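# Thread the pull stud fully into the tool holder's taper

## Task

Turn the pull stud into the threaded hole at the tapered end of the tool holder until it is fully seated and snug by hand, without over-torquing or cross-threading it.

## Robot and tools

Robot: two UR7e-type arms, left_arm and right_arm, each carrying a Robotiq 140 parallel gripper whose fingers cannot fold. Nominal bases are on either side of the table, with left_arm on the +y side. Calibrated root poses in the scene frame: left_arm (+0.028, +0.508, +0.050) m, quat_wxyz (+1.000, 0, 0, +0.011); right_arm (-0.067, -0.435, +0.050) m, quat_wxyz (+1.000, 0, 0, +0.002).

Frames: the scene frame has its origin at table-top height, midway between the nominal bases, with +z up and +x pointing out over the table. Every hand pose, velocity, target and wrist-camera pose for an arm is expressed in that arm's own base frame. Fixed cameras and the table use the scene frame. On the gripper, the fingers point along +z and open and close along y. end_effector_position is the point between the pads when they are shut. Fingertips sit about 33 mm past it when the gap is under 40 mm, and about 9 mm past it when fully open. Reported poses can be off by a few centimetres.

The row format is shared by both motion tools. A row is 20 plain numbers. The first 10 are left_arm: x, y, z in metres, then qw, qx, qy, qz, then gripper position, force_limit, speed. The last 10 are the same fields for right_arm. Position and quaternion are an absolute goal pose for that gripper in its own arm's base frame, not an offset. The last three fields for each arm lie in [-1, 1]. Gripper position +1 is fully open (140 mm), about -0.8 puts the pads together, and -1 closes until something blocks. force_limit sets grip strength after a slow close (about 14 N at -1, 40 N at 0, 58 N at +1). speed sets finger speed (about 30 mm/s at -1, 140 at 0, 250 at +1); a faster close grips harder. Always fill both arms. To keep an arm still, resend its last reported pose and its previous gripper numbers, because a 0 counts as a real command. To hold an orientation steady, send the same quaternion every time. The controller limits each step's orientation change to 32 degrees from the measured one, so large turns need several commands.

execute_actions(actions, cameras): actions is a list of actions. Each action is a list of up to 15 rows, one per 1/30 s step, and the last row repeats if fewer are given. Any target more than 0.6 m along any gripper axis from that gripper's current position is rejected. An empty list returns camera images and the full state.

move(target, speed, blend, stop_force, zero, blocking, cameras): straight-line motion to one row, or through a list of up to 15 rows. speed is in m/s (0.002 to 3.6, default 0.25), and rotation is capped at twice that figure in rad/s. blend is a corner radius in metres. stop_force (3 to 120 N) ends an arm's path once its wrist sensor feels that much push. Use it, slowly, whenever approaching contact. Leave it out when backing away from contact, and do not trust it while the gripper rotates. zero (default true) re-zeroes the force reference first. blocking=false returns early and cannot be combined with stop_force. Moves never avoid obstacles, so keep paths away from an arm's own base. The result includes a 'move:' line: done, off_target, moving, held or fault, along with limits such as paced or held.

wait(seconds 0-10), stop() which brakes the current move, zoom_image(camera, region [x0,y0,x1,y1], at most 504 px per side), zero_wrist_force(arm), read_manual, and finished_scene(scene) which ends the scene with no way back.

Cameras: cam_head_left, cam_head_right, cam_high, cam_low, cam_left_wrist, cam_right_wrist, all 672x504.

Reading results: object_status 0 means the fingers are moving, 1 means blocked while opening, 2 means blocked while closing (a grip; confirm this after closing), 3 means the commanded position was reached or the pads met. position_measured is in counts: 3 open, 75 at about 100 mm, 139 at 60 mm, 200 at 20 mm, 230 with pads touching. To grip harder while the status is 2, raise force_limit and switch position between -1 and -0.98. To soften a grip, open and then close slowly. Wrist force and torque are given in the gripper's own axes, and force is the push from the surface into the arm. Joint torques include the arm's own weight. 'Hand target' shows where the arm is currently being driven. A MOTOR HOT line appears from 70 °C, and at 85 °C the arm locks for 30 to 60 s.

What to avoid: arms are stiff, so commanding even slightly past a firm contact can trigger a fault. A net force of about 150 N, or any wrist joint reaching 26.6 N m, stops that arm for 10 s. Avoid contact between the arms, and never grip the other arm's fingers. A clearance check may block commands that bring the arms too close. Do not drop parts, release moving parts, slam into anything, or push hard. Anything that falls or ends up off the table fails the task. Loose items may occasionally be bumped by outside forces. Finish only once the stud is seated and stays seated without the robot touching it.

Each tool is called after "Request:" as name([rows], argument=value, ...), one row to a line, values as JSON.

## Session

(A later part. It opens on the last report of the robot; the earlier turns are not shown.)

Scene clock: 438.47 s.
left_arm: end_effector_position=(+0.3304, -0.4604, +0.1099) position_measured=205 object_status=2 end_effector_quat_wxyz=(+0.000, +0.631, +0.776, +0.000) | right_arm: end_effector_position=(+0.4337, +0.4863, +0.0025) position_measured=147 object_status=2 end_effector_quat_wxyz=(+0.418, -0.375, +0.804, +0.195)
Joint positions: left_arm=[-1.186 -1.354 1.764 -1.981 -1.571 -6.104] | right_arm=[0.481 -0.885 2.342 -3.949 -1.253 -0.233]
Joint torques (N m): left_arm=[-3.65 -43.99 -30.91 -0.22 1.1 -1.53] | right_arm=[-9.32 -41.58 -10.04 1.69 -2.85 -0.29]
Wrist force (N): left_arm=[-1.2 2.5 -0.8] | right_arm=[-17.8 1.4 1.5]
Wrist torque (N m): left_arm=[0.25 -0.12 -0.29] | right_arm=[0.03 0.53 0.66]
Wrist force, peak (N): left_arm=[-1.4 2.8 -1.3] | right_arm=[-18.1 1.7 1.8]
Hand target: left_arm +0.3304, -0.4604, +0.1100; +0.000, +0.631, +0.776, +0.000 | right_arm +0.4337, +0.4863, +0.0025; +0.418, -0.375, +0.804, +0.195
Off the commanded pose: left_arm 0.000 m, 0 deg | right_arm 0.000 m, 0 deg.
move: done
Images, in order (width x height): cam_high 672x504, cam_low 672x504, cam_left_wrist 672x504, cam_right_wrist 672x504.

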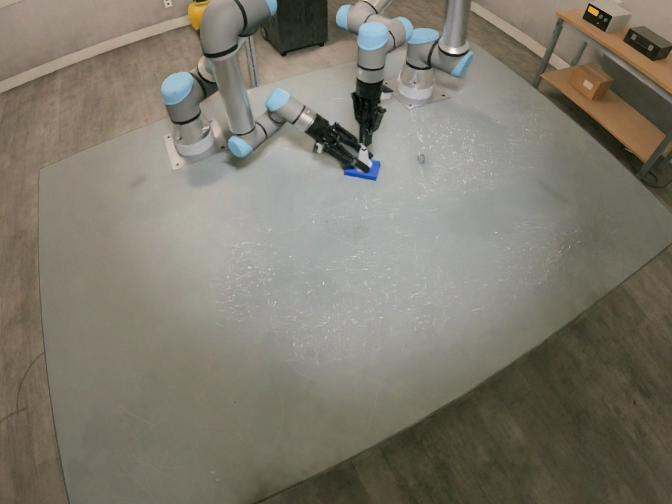

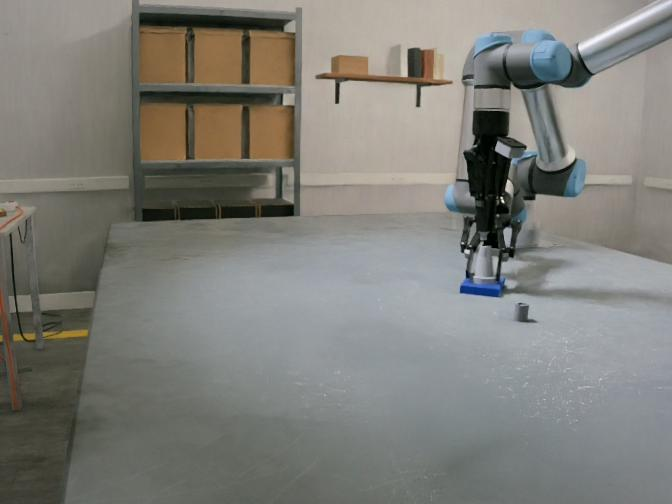

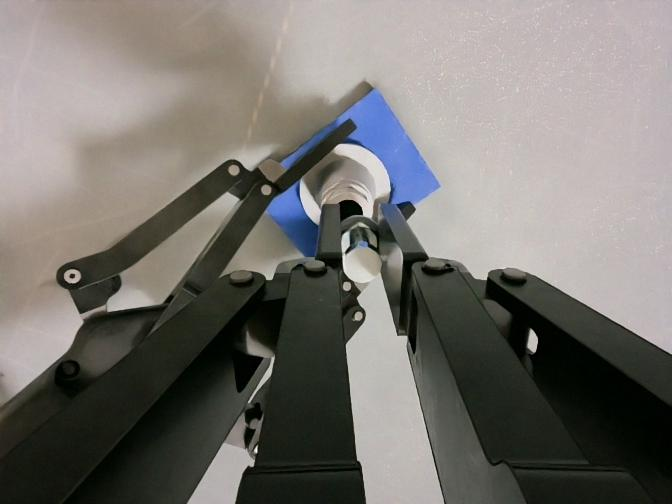

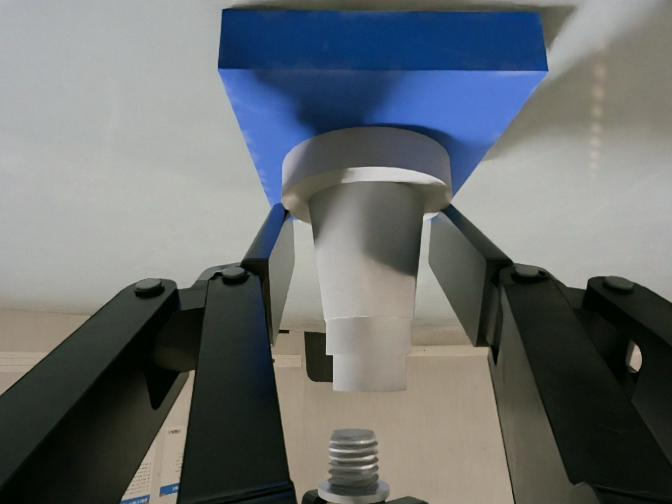

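Request:
move(target=[0.3262,-0.4552,0.101,0,0.6306,0.7761,0,-1,-1,-1,0.4337,0.4863,0.0025,0.418,-0.375,0.804,0.195,-1,0,-1], speed=0.05, stop_force=6, cameras=["cam_left_wrist","cam_right_wrist","cam_low","cam_high"])

Request:
zoom_image(camera="cam_left_wrist", region=[290, 150, 430, 290])

Request:
zoom_image(camera="cam_low", region=[450, 210, 530, 290])

Request:
zoom_image(camera="cam_right_wrist", region=[270, 300, 470, 500])

Request:
zoom_image(camera="cam_high", region=[330, 110, 400, 180])

Scene clock: 468.73 s.
left_arm: end_effector_position=(+0.3262, -0.4552, +0.1010) position_measured=205 object_status=2 end_effector_quat_wxyz=(+0.000, +0.631, +0.776, +0.000) | right_arm: end_effector_position=(+0.4337, +0.4863, +0.0025) position_measured=147 object_status=2 end_effector_quat_wxyz=(+0.418, -0.375, +0.804, +0.195)
Joint positions: left_arm=[-1.189 -1.36 1.797 -2.008 -1.571 -6.108] | right_arm=[0.481 -0.885 2.342 -3.949 -1.253 -0.233]
Joint torques (N m): left_arm=[4.76 -25.04 -30.54 -0.31 -1.32 1.53] | right_arm=[-9.33 -41.97 -10.1 1.64 -2.96 -0.16]
Wrist force (N): left_arm=[-1.6 2.6 -0.6] | right_arm=[-17.9 1.4 1.6]
Wrist torque (N m): left_arm=[0.28 -0.05 -0.08] | right_arm=[0.04 0.55 0.66]
Wrist force, peak (N): left_arm=[-1.6 2.6 -0.8] | right_arm=[-18.2 1.5 1.6]
Hand target: left_arm +0.3262, -0.4552, +0.1010; +0.000, +0.631, +0.776, +0.000 | right_arm +0.4337, +0.4863, +0.0025; +0.418, -0.375, +0.804, +0.195
Off the commanded pose: left_arm 0.000 m, 0 deg | right_arm 0.000 m, 0 deg.
move: done
Images, in order (width x height): cam_high 672x504, cam_low 672x504, cam_left_wrist 672x504, cam_right_wrist 672x504.

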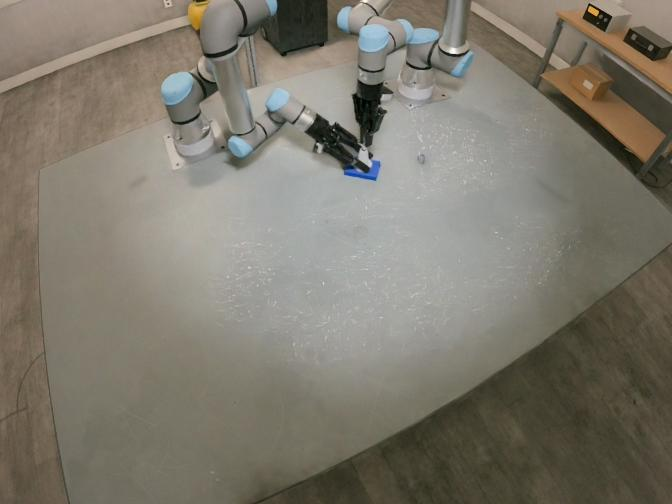

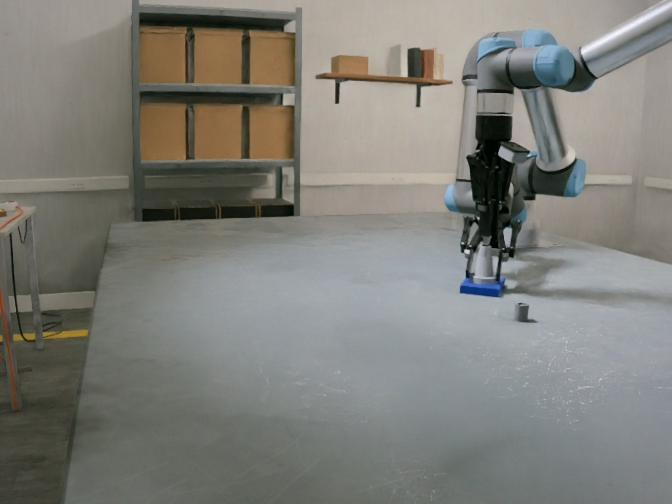

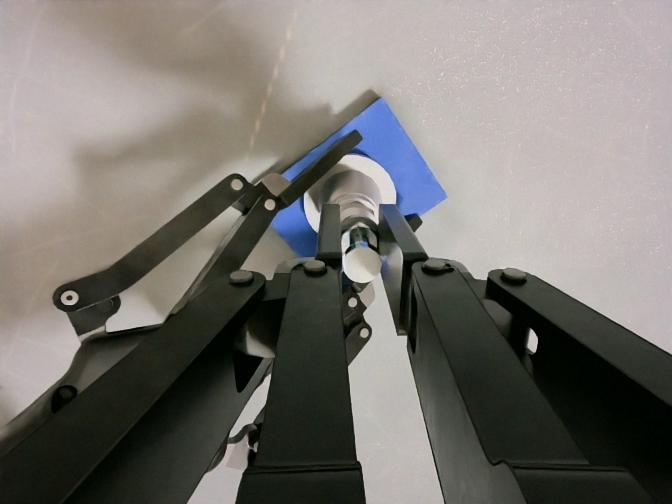

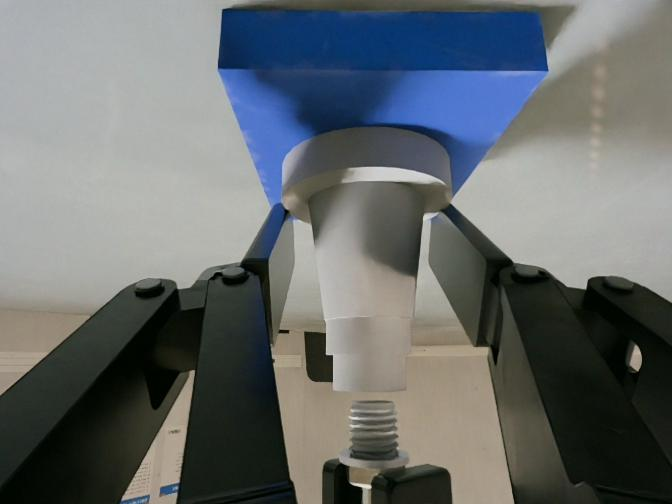

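Scaled by 3.600 from the camera's 672x504 image, which has a finer 960x720 frame.

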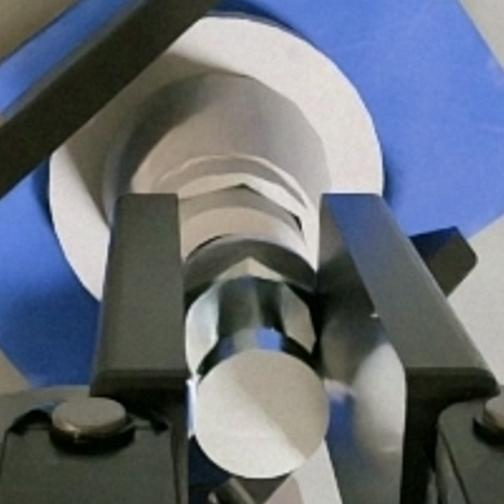

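Scaled by 6.300 from the camera's 672x504 image, which has a finer 960x720 frame.

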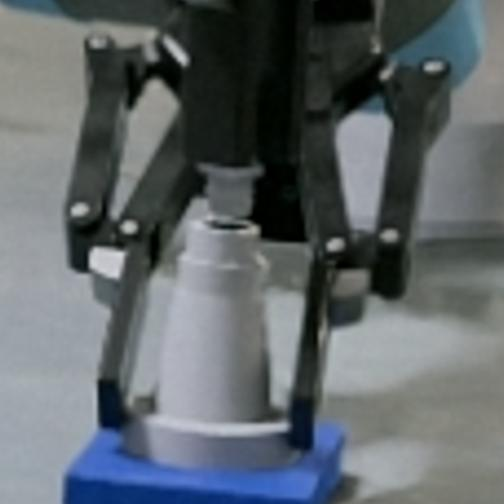

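Scaled by 2.520 from the camera's 672x504 image, which has a finer 960x720 frame.

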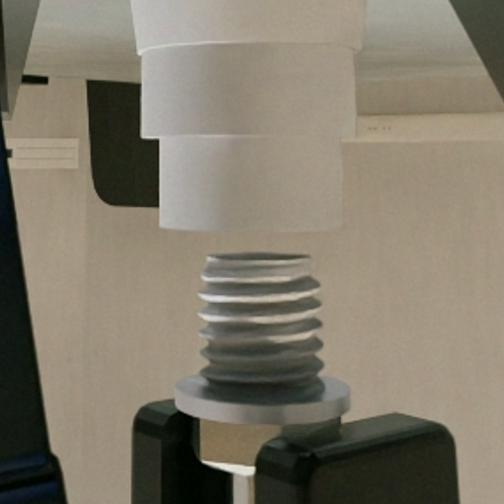

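Scaled by 7.200 from the camera's 672x504 image, which has a finer 960x720 frame.

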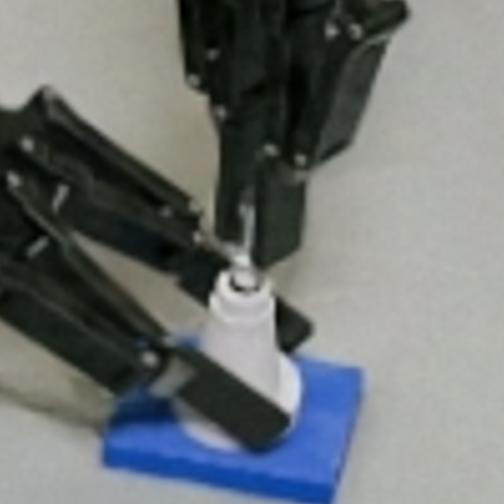

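Request:
move([
  [0.3267,-0.4568,0.101,0,0.6306,0.7761,0,-1,-1,-1,0.4337,0.4863,0.0025,0.418,-0.375,0.804,0.195,-1,0,-1],
  [0.3267,-0.4568,0.085,0,0.6306,0.7761,0,-1,-1,-1,0.4337,0.4863,0.0025,0.418,-0.375,0.804,0.195,-1,0,-1],
], speed=[0.02,0.006], stop_force=5, cameras=["cam_left_wrist","cam_right_wrist","cam_low"])

Request:
zoom_image(camera="cam_right_wrist", region=[270, 300, 470, 500])

Request:
zoom_image(camera="cam_low", region=[450, 210, 530, 290])

Scene clock: 499.00 s.
left_arm: end_effector_position=(+0.3267, -0.4568, +0.0961) position_measured=205 object_status=2 end_effector_quat_wxyz=(+0.000, +0.631, +0.776, +0.000) | right_arm: end_effector_position=(+0.4337, +0.4863, +0.0025) position_measured=147 object_status=2 end_effector_quat_wxyz=(+0.418, -0.375, +0.804, +0.195)
Joint positions: left_arm=[-1.19 -1.352 1.8 -2.019 -1.571 -6.108] | right_arm=[0.481 -0.885 2.342 -3.949 -1.253 -0.233]
Joint torques (N m): left_arm=[3.05 -41.83 -29.32 -0.3 1.86 -1.81] | right_arm=[-8.65 -41.6 -10.65 1.56 -2.81 -0.05]
Wrist force (N): left_arm=[-2.4 -1.8 -3.1] | right_arm=[-18.0 1.5 1.6]
Wrist torque (N m): left_arm=[0.37 -0.13 -0.06] | right_arm=[0.05 0.59 0.66]
Wrist force, peak (N): left_arm=[-2.2 -3.2 -9.2] | right_arm=[-18.1 1.5 1.8]
Hand target: left_arm +0.3267, -0.4568, +0.0961; +0.000, +0.631, +0.776, +0.000 | right_arm +0.4337, +0.4863, +0.0025; +0.418, -0.375, +0.804, +0.195
Off the commanded pose: left_arm 0.011 m, 0 deg | right_arm 0.000 m, 0 deg.
move: contact (left_arm); path passed 1 of 2 targets
Images, in order (width x height): cam_low 672x504, cam_left_wrist 672x504, cam_right_wrist 672x504.

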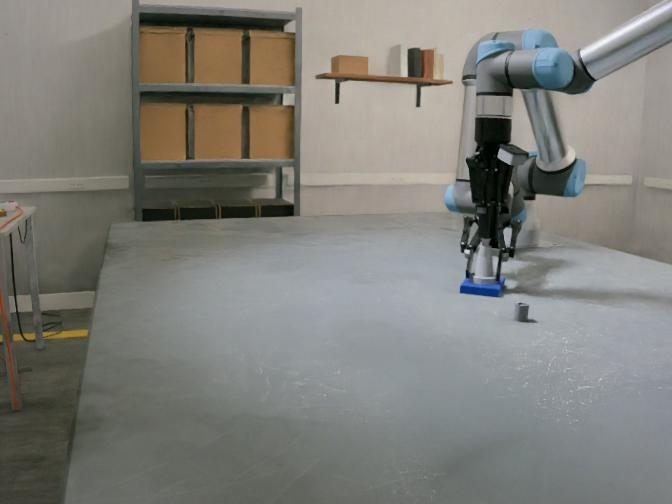

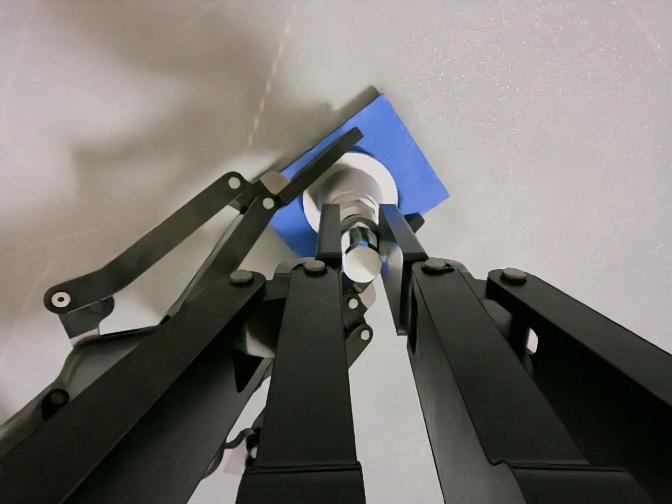

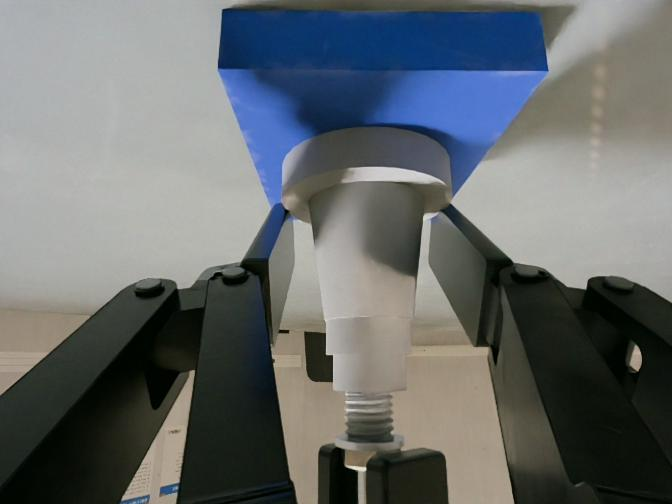

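Scaled by 2.520 from the camera's 672x504 image, which has a finer 960x720 frame.

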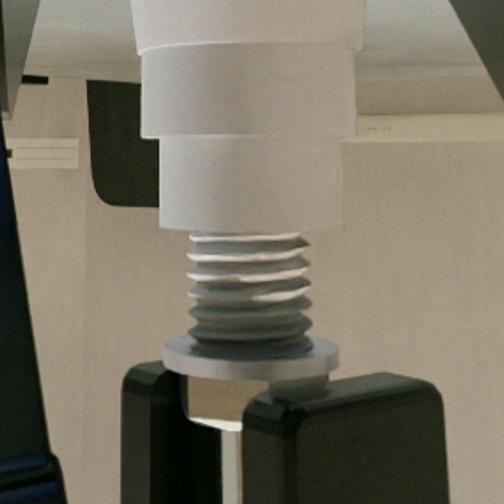

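Scaled by 6.300 from the camera's 672x504 image, which has a finer 960x720 frame.

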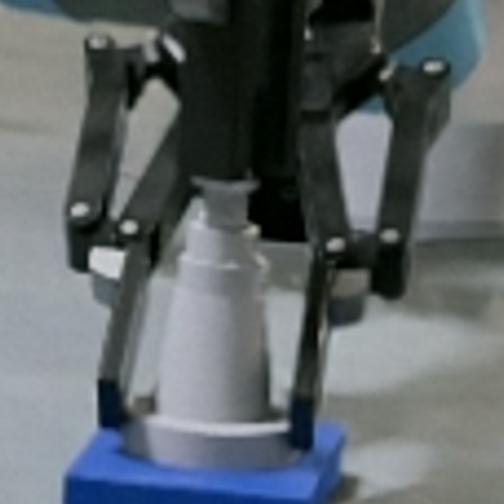

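Request:
move([
  [0.3267,-0.4568,0.0968,0,0.6306,0.7761,0,-1,-1,-1,0.4337,0.4863,0.0025,0.418,-0.375,0.804,0.195,-1,0,-1],
  [0.3260,-0.4569,0.0968,0,0.6306,0.7761,0,-1,-1,-1,0.4337,0.4863,0.0025,0.418,-0.375,0.804,0.195,-1,0,-1],
], speed=[0.02,0.006])

Request:
move(target=[0.3260,-0.4569,0.085,0,0.6306,0.7761,0,-1,-1,-1,0.4337,0.4863,0.0025,0.418,-0.375,0.804,0.195,-1,0,-1], speed=0.005, stop_force=5, cameras=["cam_right_wrist"])

Request:
zoom_image(camera="cam_right_wrist", region=[270, 300, 470, 500])

Scene clock: 506.90 s.
left_arm: end_effector_position=(+0.3260, -0.4569, +0.0968) position_measured=205 object_status=2 end_effector_quat_wxyz=(+0.000, +0.631, +0.776, +0.000) | right_arm: end_effector_position=(+0.4337, +0.4863, +0.0025) position_measured=147 object_status=2 end_effector_quat_wxyz=(+0.418, -0.375, +0.804, +0.195)
Joint positions: left_arm=[-1.191 -1.353 1.8 -2.018 -1.571 -6.109] | right_arm=[0.481 -0.885 2.342 -3.949 -1.253 -0.233]
Joint torques (N m): left_arm=[-5.2 -40.81 -16.26 -5.11 1.81 -1.19] | right_arm=[-8.22 -41.46 -9.9 1.55 -2.82 -0.12]
Wrist force (N): left_arm=[-1.4 2.5 -0.6] | right_arm=[-17.6 1.5 1.6]
Wrist torque (N m): left_arm=[0.27 -0.09 -0.08] | right_arm=[0.06 0.50 0.66]
Wrist force, peak (N): left_arm=[-2.7 -1.8 -3.6] | right_arm=[-18.0 1.5 1.6]
Hand target: left_arm +0.3260, -0.4569, +0.0968; +0.000, +0.631, +0.776, +0.000 | right_arm +0.4337, +0.4863, +0.0025; +0.418, -0.375, +0.804, +0.195
Off the commanded pose: left_arm 0.000 m, 0 deg | right_arm 0.000 m, 0 deg.
move: done

Scene clock: 508.17 s.
left_arm: end_effector_position=(+0.3260, -0.4569, +0.0958) position_measured=205 object_status=2 end_effector_quat_wxyz=(+0.000, +0.631, +0.776, +0.000) | right_arm: end_effector_position=(+0.4337, +0.4863, +0.0025) position_measured=147 object_status=2 end_effector_quat_wxyz=(+0.418, -0.375, +0.804, +0.195)
Joint positions: left_arm=[-1.191 -1.352 1.802 -2.021 -1.571 -6.109] | right_arm=[0.481 -0.885 2.342 -3.949 -1.253 -0.233]
Joint torques (N m): left_arm=[-1.77 -41.18 -27.33 0.59 1.72 1.07] | right_arm=[-8.25 -40.94 -10.15 1.52 -2.81 -0.1]
Wrist force (N): left_arm=[-3.8 2.4 -4.9] | right_arm=[-17.9 1.3 1.5]
Wrist torque (N m): left_arm=[0.18 -0.14 -0.07] | right_arm=[0.02 0.55 0.66]
Wrist force, peak (N): left_arm=[-4.5 2.2 -8.7] | right_arm=[-17.9 1.5 1.8]
Hand target: left_arm +0.3260, -0.4569, +0.0958; +0.000, +0.631, +0.776, +0.000 | right_arm +0.4337, +0.4863, +0.0025; +0.418, -0.375, +0.804, +0.195
Off the commanded pose: left_arm 0.011 m, 0 deg | right_arm 0.000 m, 0 deg.
move: contact (left_arm)
Images, in order (width x height): cam_right_wrist 672x504.

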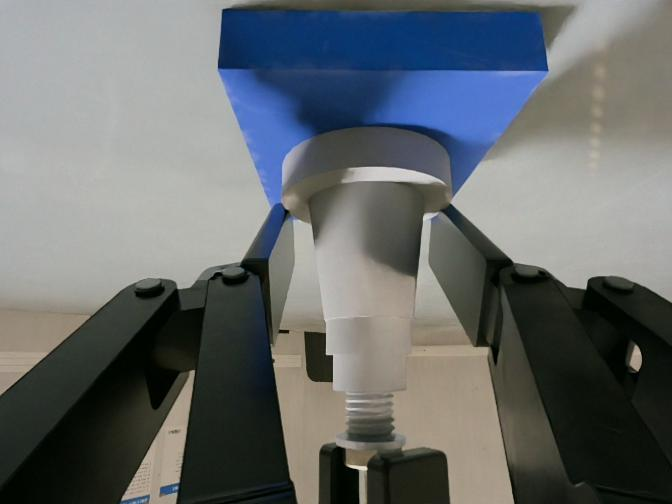

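Scaled by 2.520 from the camera's 672x504 image, which has a finer 960x720 frame.

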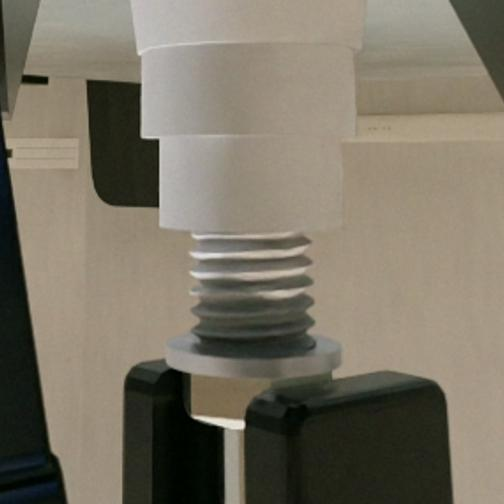

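Request:
move([
  [0.3261,-0.4573,0.0956,0,0.6306,0.7761,0,-1,-1,-1,0.4337,0.4863,0.0025,0.418,-0.375,0.804,0.195,-1,0,-1],
  [0.3261,-0.4573,0.0952,0,0.9947,0.1029,0,-1,-1,-1,0.4337,0.4863,0.0025,0.418,-0.375,0.804,0.195,-1,0,-1],
], speed=0.4, cameras=["cam_right_wrist"])

Request:
zoom_image(camera="cam_right_wrist", region=[270, 300, 470, 500])

Scene clock: 522.47 s.
left_arm: end_effector_position=(+0.3262, -0.4575, +0.0953) position_measured=205 object_status=2 end_effector_quat_wxyz=(+0.000, +0.995, +0.103, +0.000) | right_arm: end_effector_position=(+0.4337, +0.4863, +0.0025) position_measured=147 object_status=2 end_effector_quat_wxyz=(+0.418, -0.375, +0.804, +0.195)
Joint positions: left_arm=[-1.191 -1.35 1.801 -2.023 -1.571 -4.539] | right_arm=[0.481 -0.885 2.342 -3.949 -1.253 -0.233]
Joint torques (N m): left_arm=[9.49 -6 -2.35 9.46 -3.62 1.8] | right_arm=[-8.34 -41.48 -9.77 1.35 -2.71 0.12]
Wrist force (N): left_arm=[12.0 34.5 -29.2] | right_arm=[-17.9 1.5 1.6]
Wrist torque (N m): left_arm=[-0.88 -0.08 -0.22] | right_arm=[0.05 0.56 0.66]
Wrist force, peak (N): left_arm=[13.0 36.3 -31.5] | right_arm=[-18.1 1.3 1.6]
Hand target: left_arm +0.3261, -0.4573, +0.0952; +0.000, +0.995, +0.103, +0.000 | right_arm +0.4337, +0.4863, +0.0025; +0.418, -0.375, +0.804, +0.195
Off the commanded pose: left_arm 0.000 m, 0 deg | right_arm 0.000 m, 0 deg.
move: done
Images, in order (width x height): cam_right_wrist 672x504.

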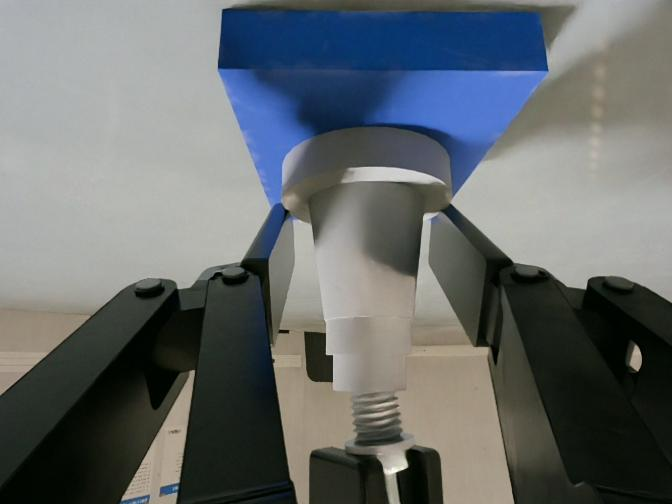

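Scaled by 2.520 from the camera's 672x504 image, which has a finer 960x720 frame.

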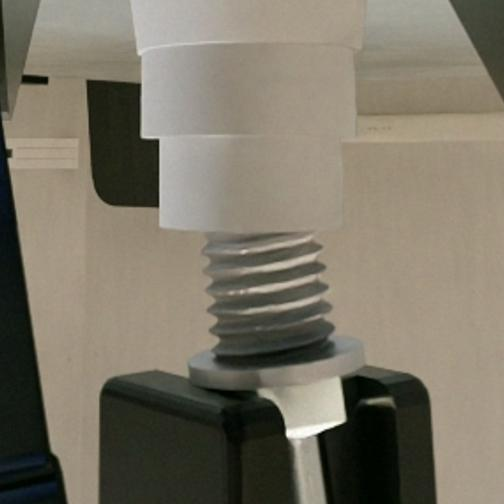

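Request:
move([
  [0.3261,-0.4573,0.0956,0,0.6306,0.7761,0,-1,-1,-1,0.4337,0.4863,0.0025,0.418,-0.375,0.804,0.195,-1,0,-1],
  [0.3261,-0.4573,0.110,0,0.6306,0.7761,0,-1,-1,-1,0.4337,0.4863,0.0025,0.418,-0.375,0.804,0.195,-1,0,-1],
], speed=[0.3,0.1], cameras=["cam_right_wrist","cam_left_wrist"])

Request:
zoom_image(camera="cam_right_wrist", region=[270, 300, 470, 500])

Request:
zoom_image(camera="cam_left_wrist", region=[290, 150, 430, 290])

Request:
move(target=[0.3261,-0.4573,0.110,0,0.9947,0.1029,0,-1,-1,-1,0.4337,0.4863,0.0025,0.418,-0.375,0.804,0.195,-1,0,-1], speed=0.3, cameras=["cam_right_wrist","cam_low"])

Request:
zoom_image(camera="cam_right_wrist", region=[270, 300, 470, 500])

Request:
move(target=[0.3261,-0.4573,0.110,0,0.7761,-0.6306,0,-1,-1,-1,0.4337,0.4863,0.0025,0.418,-0.375,0.804,0.195,-1,0,-1], speed=0.3, cameras=["cam_right_wrist","cam_low"])

Request:
zoom_image(camera="cam_right_wrist", region=[270, 300, 470, 500])

Request:
move(target=[0.3261,-0.4573,0.110,0,0.1029,-0.9947,0,-1,-1,-1,0.4337,0.4863,0.0025,0.418,-0.375,0.804,0.195,-1,0,-1], speed=0.3, cameras=["cam_right_wrist","cam_low"])

Request:
zoom_image(camera="cam_right_wrist", region=[270, 300, 470, 500])

Scene clock: 550.33 s.
left_arm: end_effector_position=(+0.3261, -0.4573, +0.1101) position_measured=205 object_status=2 end_effector_quat_wxyz=(+0.000, +0.631, +0.776, +0.000) | right_arm: end_effector_position=(+0.4337, +0.4863, +0.0025) position_measured=147 object_status=2 end_effector_quat_wxyz=(+0.418, -0.375, +0.804, +0.195)
Joint positions: left_arm=[-1.191 -1.365 1.778 -1.984 -1.571 -6.109] | right_arm=[0.481 -0.885 2.342 -3.949 -1.253 -0.233]
Joint torques (N m): left_arm=[4.74 -25.56 -18.21 -4.76 -1.95 -1.82] | right_arm=[-7.8 -41.39 -10.01 1.44 -2.78 0.27]
Wrist force (N): left_arm=[-0.7 -0.3 -0.9] | right_arm=[-18.2 1.5 1.7]
Wrist torque (N m): left_arm=[-0.33 -0.24 -0.27] | right_arm=[0.05 0.61 0.66]
Wrist force, peak (N): left_arm=[11.9 34.4 -29.0] | right_arm=[-18.2 1.5 1.7]
Hand target: left_arm +0.3261, -0.4573, +0.1100; +0.000, +0.631, +0.776, +0.000 | right_arm +0.4337, +0.4863, +0.0025; +0.418, -0.375, +0.804, +0.195
Off the commanded pose: left_arm 0.000 m, 0 deg | right_arm 0.000 m, 0 deg.
move: done
Images, in order (width x height): cam_left_wrist 672x504, cam_right_wrist 672x504.

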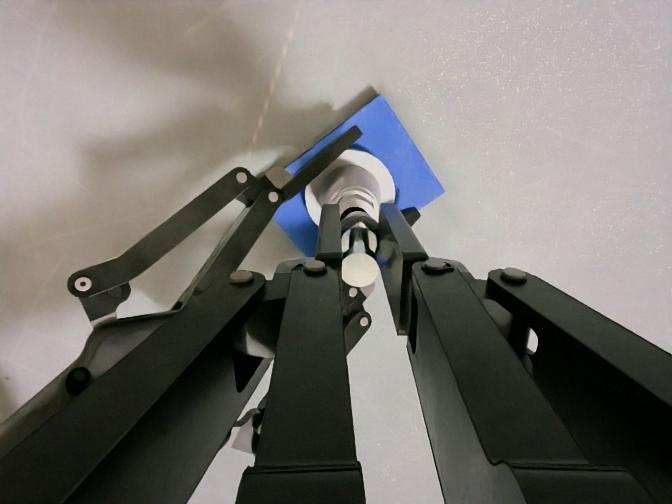

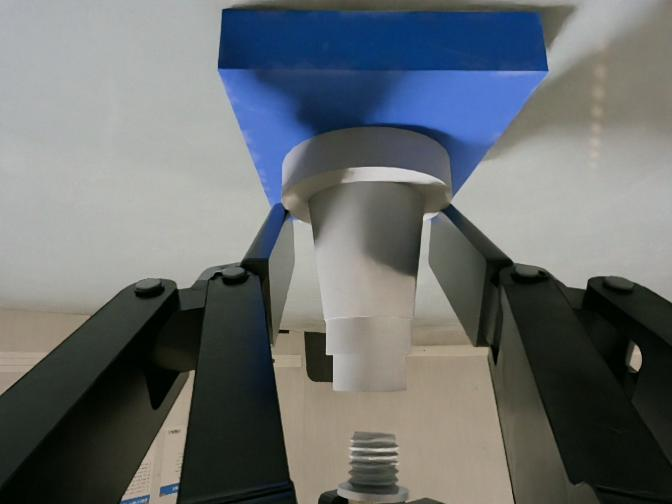

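Scaled by 2.520 from the camera's 672x504 image, which has a finer 960x720 frame.

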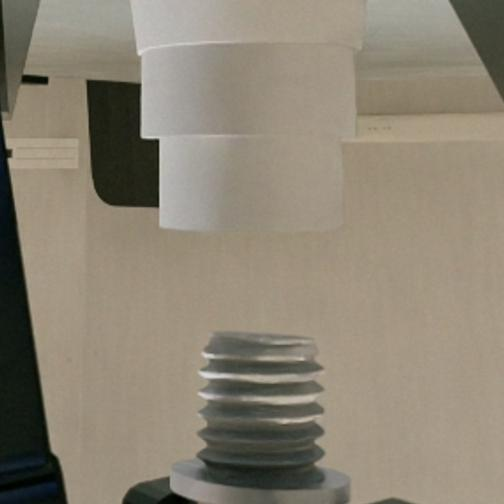

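Scaled by 3.600 from the camera's 672x504 image, which has a finer 960x720 frame.

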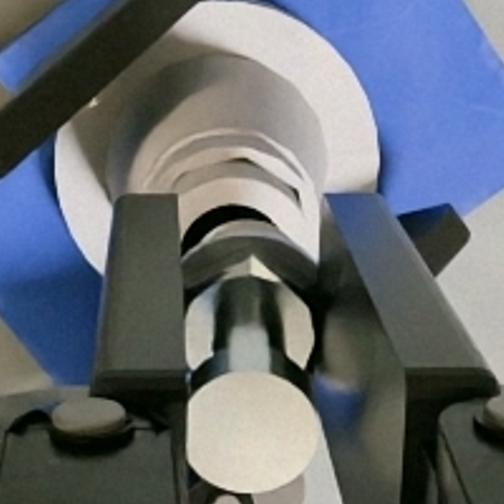

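Scene clock: 553.47 s.
left_arm: end_effector_position=(+0.3261, -0.4573, +0.1100) position_measured=205 object_status=2 end_effector_quat_wxyz=(+0.000, +0.995, +0.103, +0.000) | right_arm: end_effector_position=(+0.4337, +0.4863, +0.0025) position_measured=147 object_status=2 end_effector_quat_wxyz=(+0.418, -0.375, +0.804, +0.195)
Joint positions: left_arm=[-1.191 -1.365 1.778 -1.984 -1.571 -4.539] | right_arm=[0.481 -0.885 2.342 -3.949 -1.253 -0.233]
Joint torques (N m): left_arm=[9.25 -25.82 -31.19 -0.56 -1.5 1.54] | right_arm=[-7.17 -41.05 -9.15 1.33 -2.73 0.21]
Wrist force (N): left_arm=[-0.4 -0.4 -1.0] | right_arm=[-17.8 1.6 1.7]
Wrist torque (N m): left_arm=[-0.34 -0.31 -0.07] | right_arm=[0.07 0.55 0.66]
Wrist force, peak (N): left_arm=[-0.2 -0.4 -1.5] | right_arm=[-18.0 1.8 1.7]
Hand target: left_arm +0.3261, -0.4573, +0.1100; +0.000, +0.995, +0.103, +0.000 | right_arm +0.4337, +0.4863, +0.0025; +0.418, -0.375, +0.804, +0.195
Off the commanded pose: left_arm 0.000 m, 0 deg | right_arm 0.000 m, 0 deg.
move: done
Images, in order (width x height): cam_low 672x504, cam_right_wrist 672x504.

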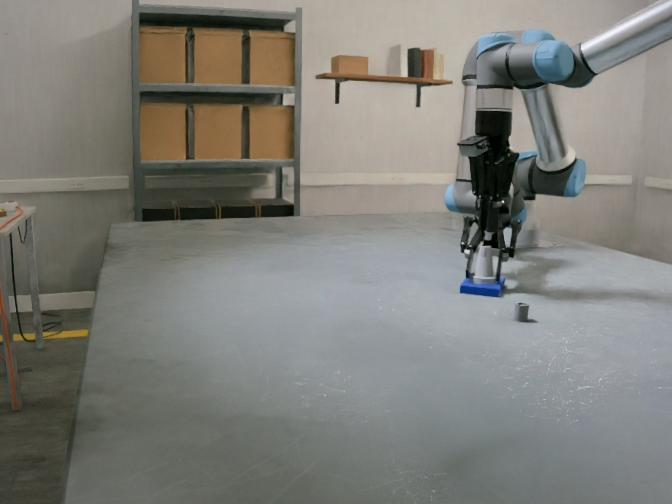

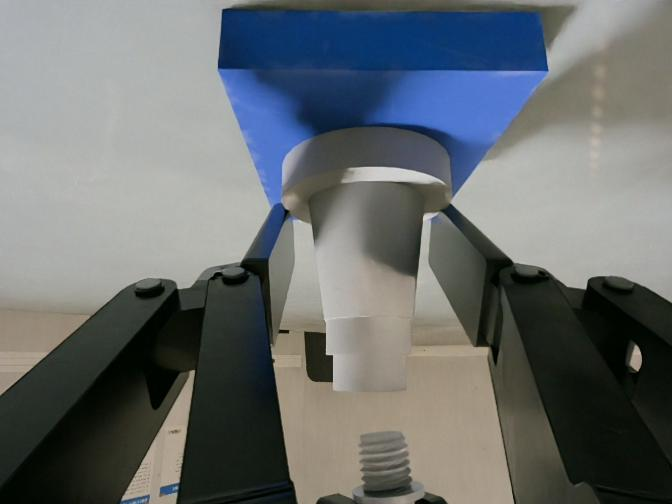

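Scaled by 2.520 from the camera's 672x504 image, which has a finer 960x720 frame.

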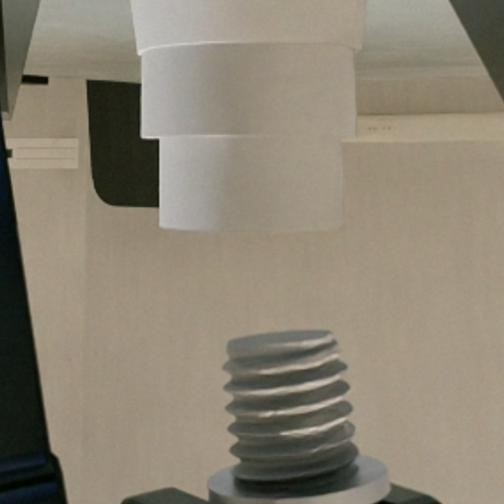

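Scene clock: 556.60 s.
left_arm: end_effector_position=(+0.3261, -0.4573, +0.1100) position_measured=205 object_status=2 end_effector_quat_wxyz=(+0.000, +0.776, -0.631, +0.000) | right_arm: end_effector_position=(+0.4337, +0.4863, +0.0025) position_measured=147 object_status=2 end_effector_quat_wxyz=(+0.418, -0.375, +0.804, +0.195)
Joint positions: left_arm=[-1.191 -1.365 1.778 -1.984 -1.571 -2.968] | right_arm=[0.481 -0.885 2.342 -3.949 -1.253 -0.233]
Joint torques (N m): left_arm=[9.38 -26.46 -31.12 -3.7 -1.36 1.49] | right_arm=[-7.31 -41.19 -9.24 1.24 -2.68 0.46]
Wrist force (N): left_arm=[-0.5 -0.1 -0.9] | right_arm=[-17.8 1.6 1.7]
Wrist torque (N m): left_arm=[-0.28 -0.29 -0.08] | right_arm=[0.08 0.55 0.66]
Wrist force, peak (N): left_arm=[-0.3 -0.3 -1.5] | right_arm=[-18.2 1.5 1.8]
Hand target: left_arm +0.3261, -0.4573, +0.1100; +0.000, +0.776, -0.631, +0.000 | right_arm +0.4337, +0.4863, +0.0025; +0.418, -0.375, +0.804, +0.195
Off the commanded pose: left_arm 0.000 m, 0 deg | right_arm 0.000 m, 0 deg.
move: done
Images, in order (width x height): cam_low 672x504, cam_right_wrist 672x504.

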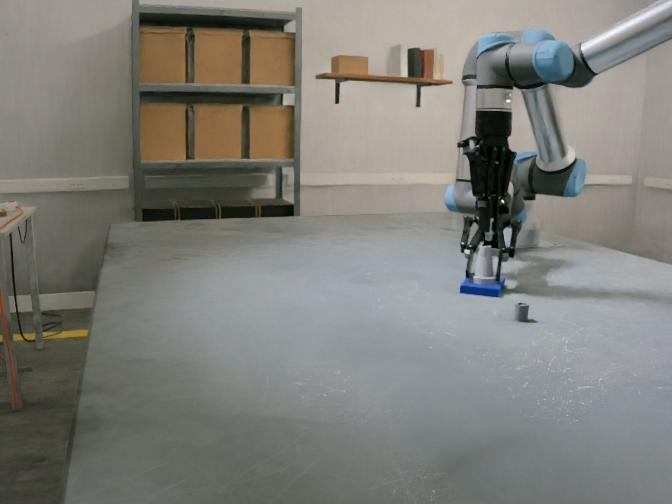

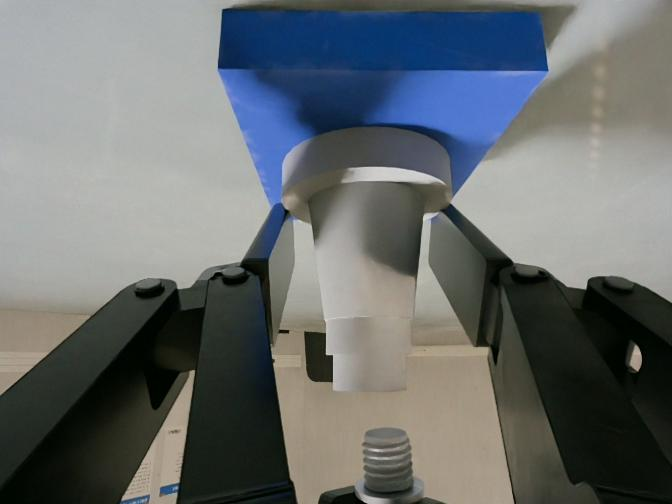

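Scaled by 2.520 from the camera's 672x504 image, which has a finer 960x720 frame.

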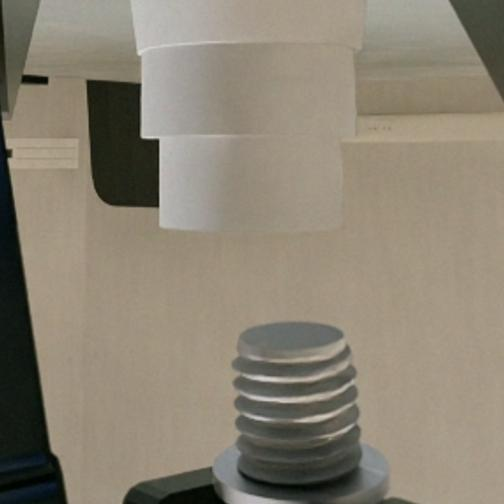

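Scene clock: 559.73 s.
left_arm: end_effector_position=(+0.3261, -0.4573, +0.1100) position_measured=205 object_status=2 end_effector_quat_wxyz=(+0.000, -0.103, +0.995, +0.000) | right_arm: end_effector_position=(+0.4337, +0.4863, +0.0025) position_measured=147 object_status=2 end_effector_quat_wxyz=(+0.418, -0.375, +0.804, +0.195)
Joint positions: left_arm=[-1.191 -1.365 1.778 -1.984 -1.571 -1.397] | right_arm=[0.481 -0.885 2.342 -3.949 -1.253 -0.233]
Joint torques (N m): left_arm=[8.99 -26.23 -30.89 -1.5 -1.32 1.56] | right_arm=[-6.5 -41.16 -9.61 1.36 -2.57 0.45]
Wrist force (N): left_arm=[-0.3 0.0 -1.1] | right_arm=[-17.9 1.3 1.7]
Wrist torque (N m): left_arm=[-0.28 -0.33 -0.07] | right_arm=[0.01 0.56 0.66]
Wrist force, peak (N): left_arm=[-0.5 -0.6 -1.2] | right_arm=[-18.0 1.4 1.5]
Hand target: left_arm +0.3261, -0.4573, +0.1100; +0.000, -0.103, +0.995, +0.000 | right_arm +0.4337, +0.4863, +0.0025; +0.418, -0.375, +0.804, +0.195
Off the commanded pose: left_arm 0.000 m, 0 deg | right_arm 0.000 m, 0 deg.
move: done
Images, in order (width x height): cam_low 672x504, cam_right_wrist 672x504.

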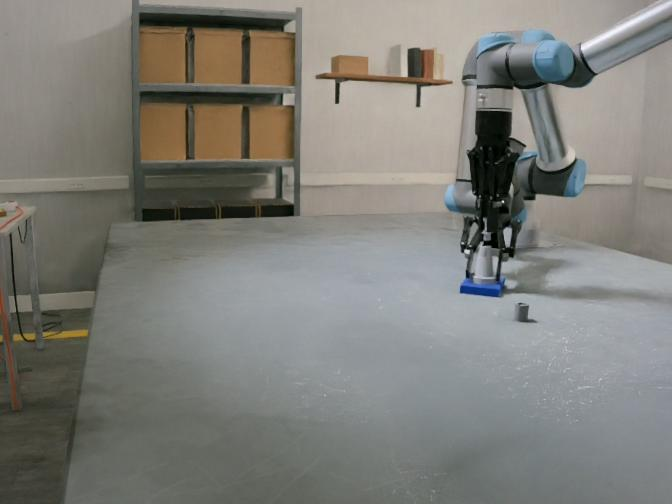

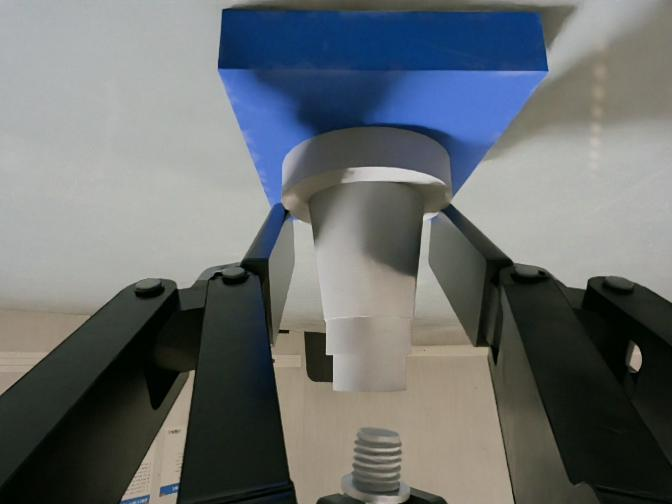

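Scaled by 2.520 from the camera's 672x504 image, which has a finer 960x720 frame.

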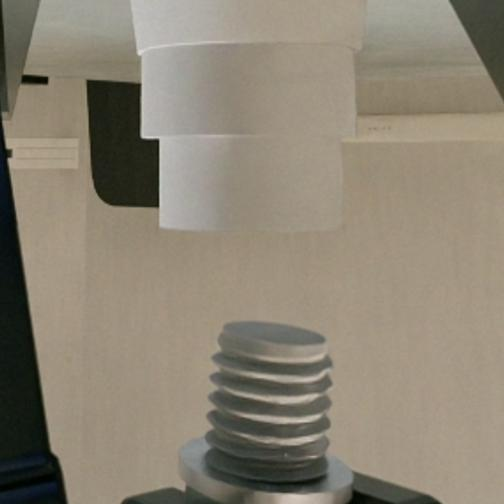

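Request:
move([
  [0.34,-0.40,0.13,0,0.7761,-0.6306,0,-1,-1,-1,0.4337,0.4863,0.0025,0.418,-0.375,0.804,0.195,-1,0,-1],
  [0.3862,-0.2518,0.080,0,0.9936,0.1132,0,-1,-1,-1,0.4337,0.4863,0.0025,0.418,-0.375,0.804,0.195,-1,0,-1],
], speed=0.4, blend=0.03, cameras=["cam_right_wrist","cam_low","cam_left_wrist"])

Request:
zoom_image(camera="cam_low", region=[480, 250, 560, 330])

Request:
zoom_image(camera="cam_left_wrist", region=[290, 150, 430, 290])

Request:
zoom_image(camera="cam_right_wrist", region=[400, 200, 520, 320])

Scene clock: 596.10 s.
left_arm: end_effector_position=(+0.3862, -0.2518, +0.0800) position_measured=205 object_status=2 end_effector_quat_wxyz=(+0.000, +0.994, +0.113, +0.000) | right_arm: end_effector_position=(+0.4337, +0.4863, +0.0025) position_measured=147 object_status=2 end_effector_quat_wxyz=(+0.418, -0.375, +0.804, +0.195)
Joint positions: left_arm=[-0.871 -1.566 2.09 -2.095 -1.571 -4.239] | right_arm=[0.481 -0.885 2.342 -3.949 -1.253 -0.233]
Joint torques (N m): left_arm=[-7.54 -23.24 -30.16 -0.23 0.86 -1.15] | right_arm=[-7 -40.38 -9.46 1.15 -2.45 0.59]
Wrist force (N): left_arm=[-0.1 0.0 -1.0] | right_arm=[-17.8 1.5 1.6]
Wrist torque (N m): left_arm=[-0.27 -0.37 -0.25] | right_arm=[0.05 0.54 0.66]
Wrist force, peak (N): left_arm=[-0.4 0.2 -1.7] | right_arm=[-18.2 1.4 1.6]
Hand target: left_arm +0.3862, -0.2518, +0.0800; +0.000, +0.994, +0.113, +0.000 | right_arm +0.4337, +0.4863, +0.0025; +0.418, -0.375, +0.804, +0.195
Off the commanded pose: left_arm 0.000 m, 0 deg | right_arm 0.000 m, 0 deg.
move: done
Images, in order (width x height): cam_low 672x504, cam_left_wrist 672x504, cam_right_wrist 672x504.

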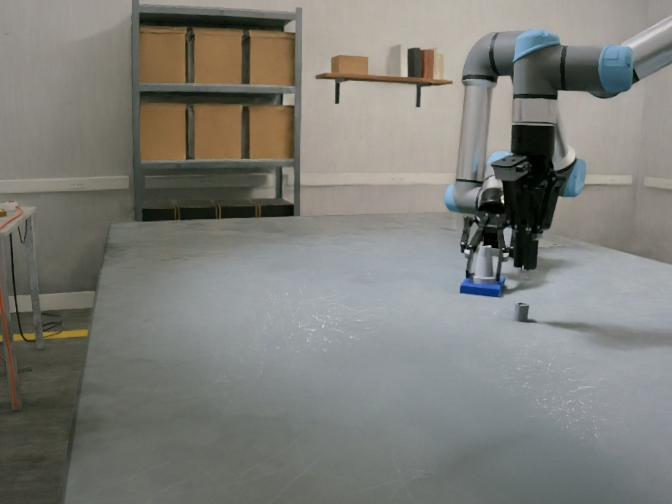

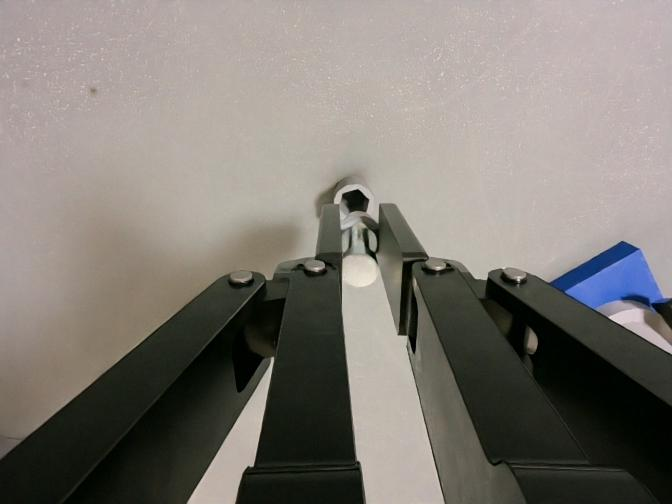

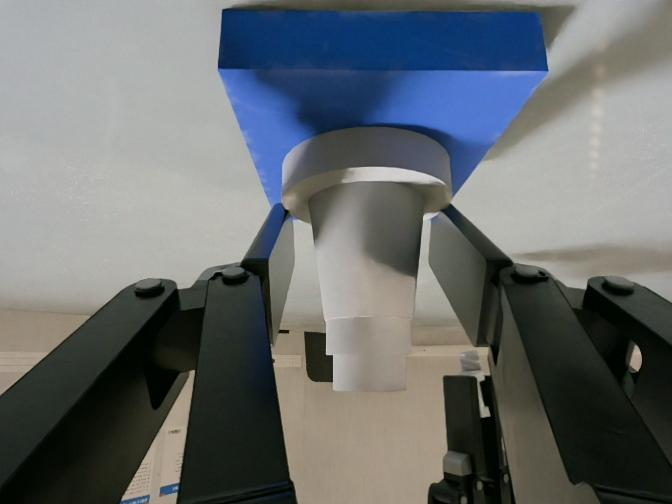

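Scaled by 6.300 from the camera's 672x504 image, which has a finer 960x720 frame.

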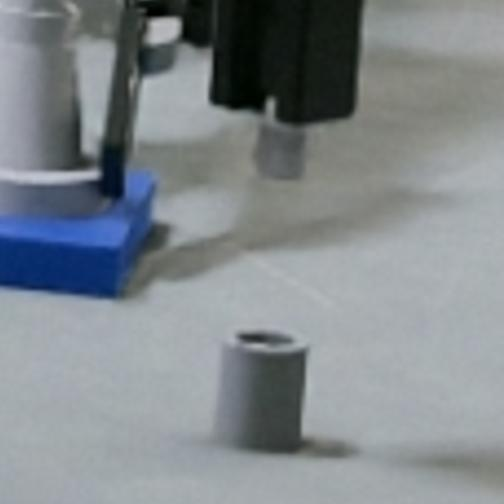

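Scaled by 3.600 from the camera's 672x504 image, which has a finer 960x720 frame.

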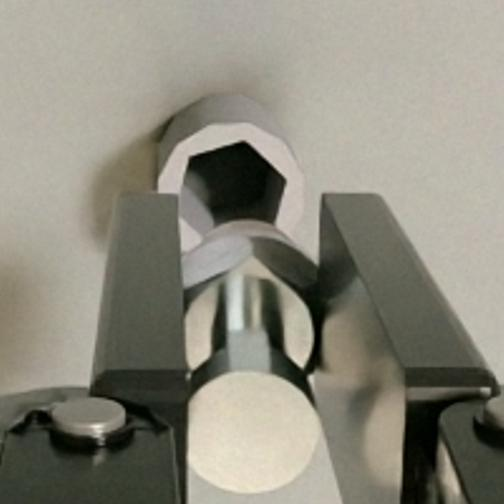

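Scaled by 4.200 from the camera's 672x504 image, which has a finer 960x720 frame.

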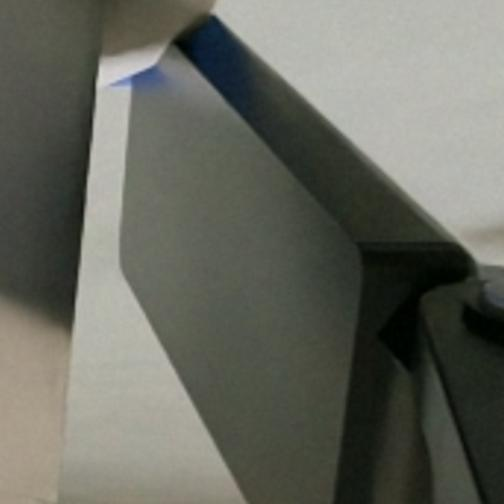

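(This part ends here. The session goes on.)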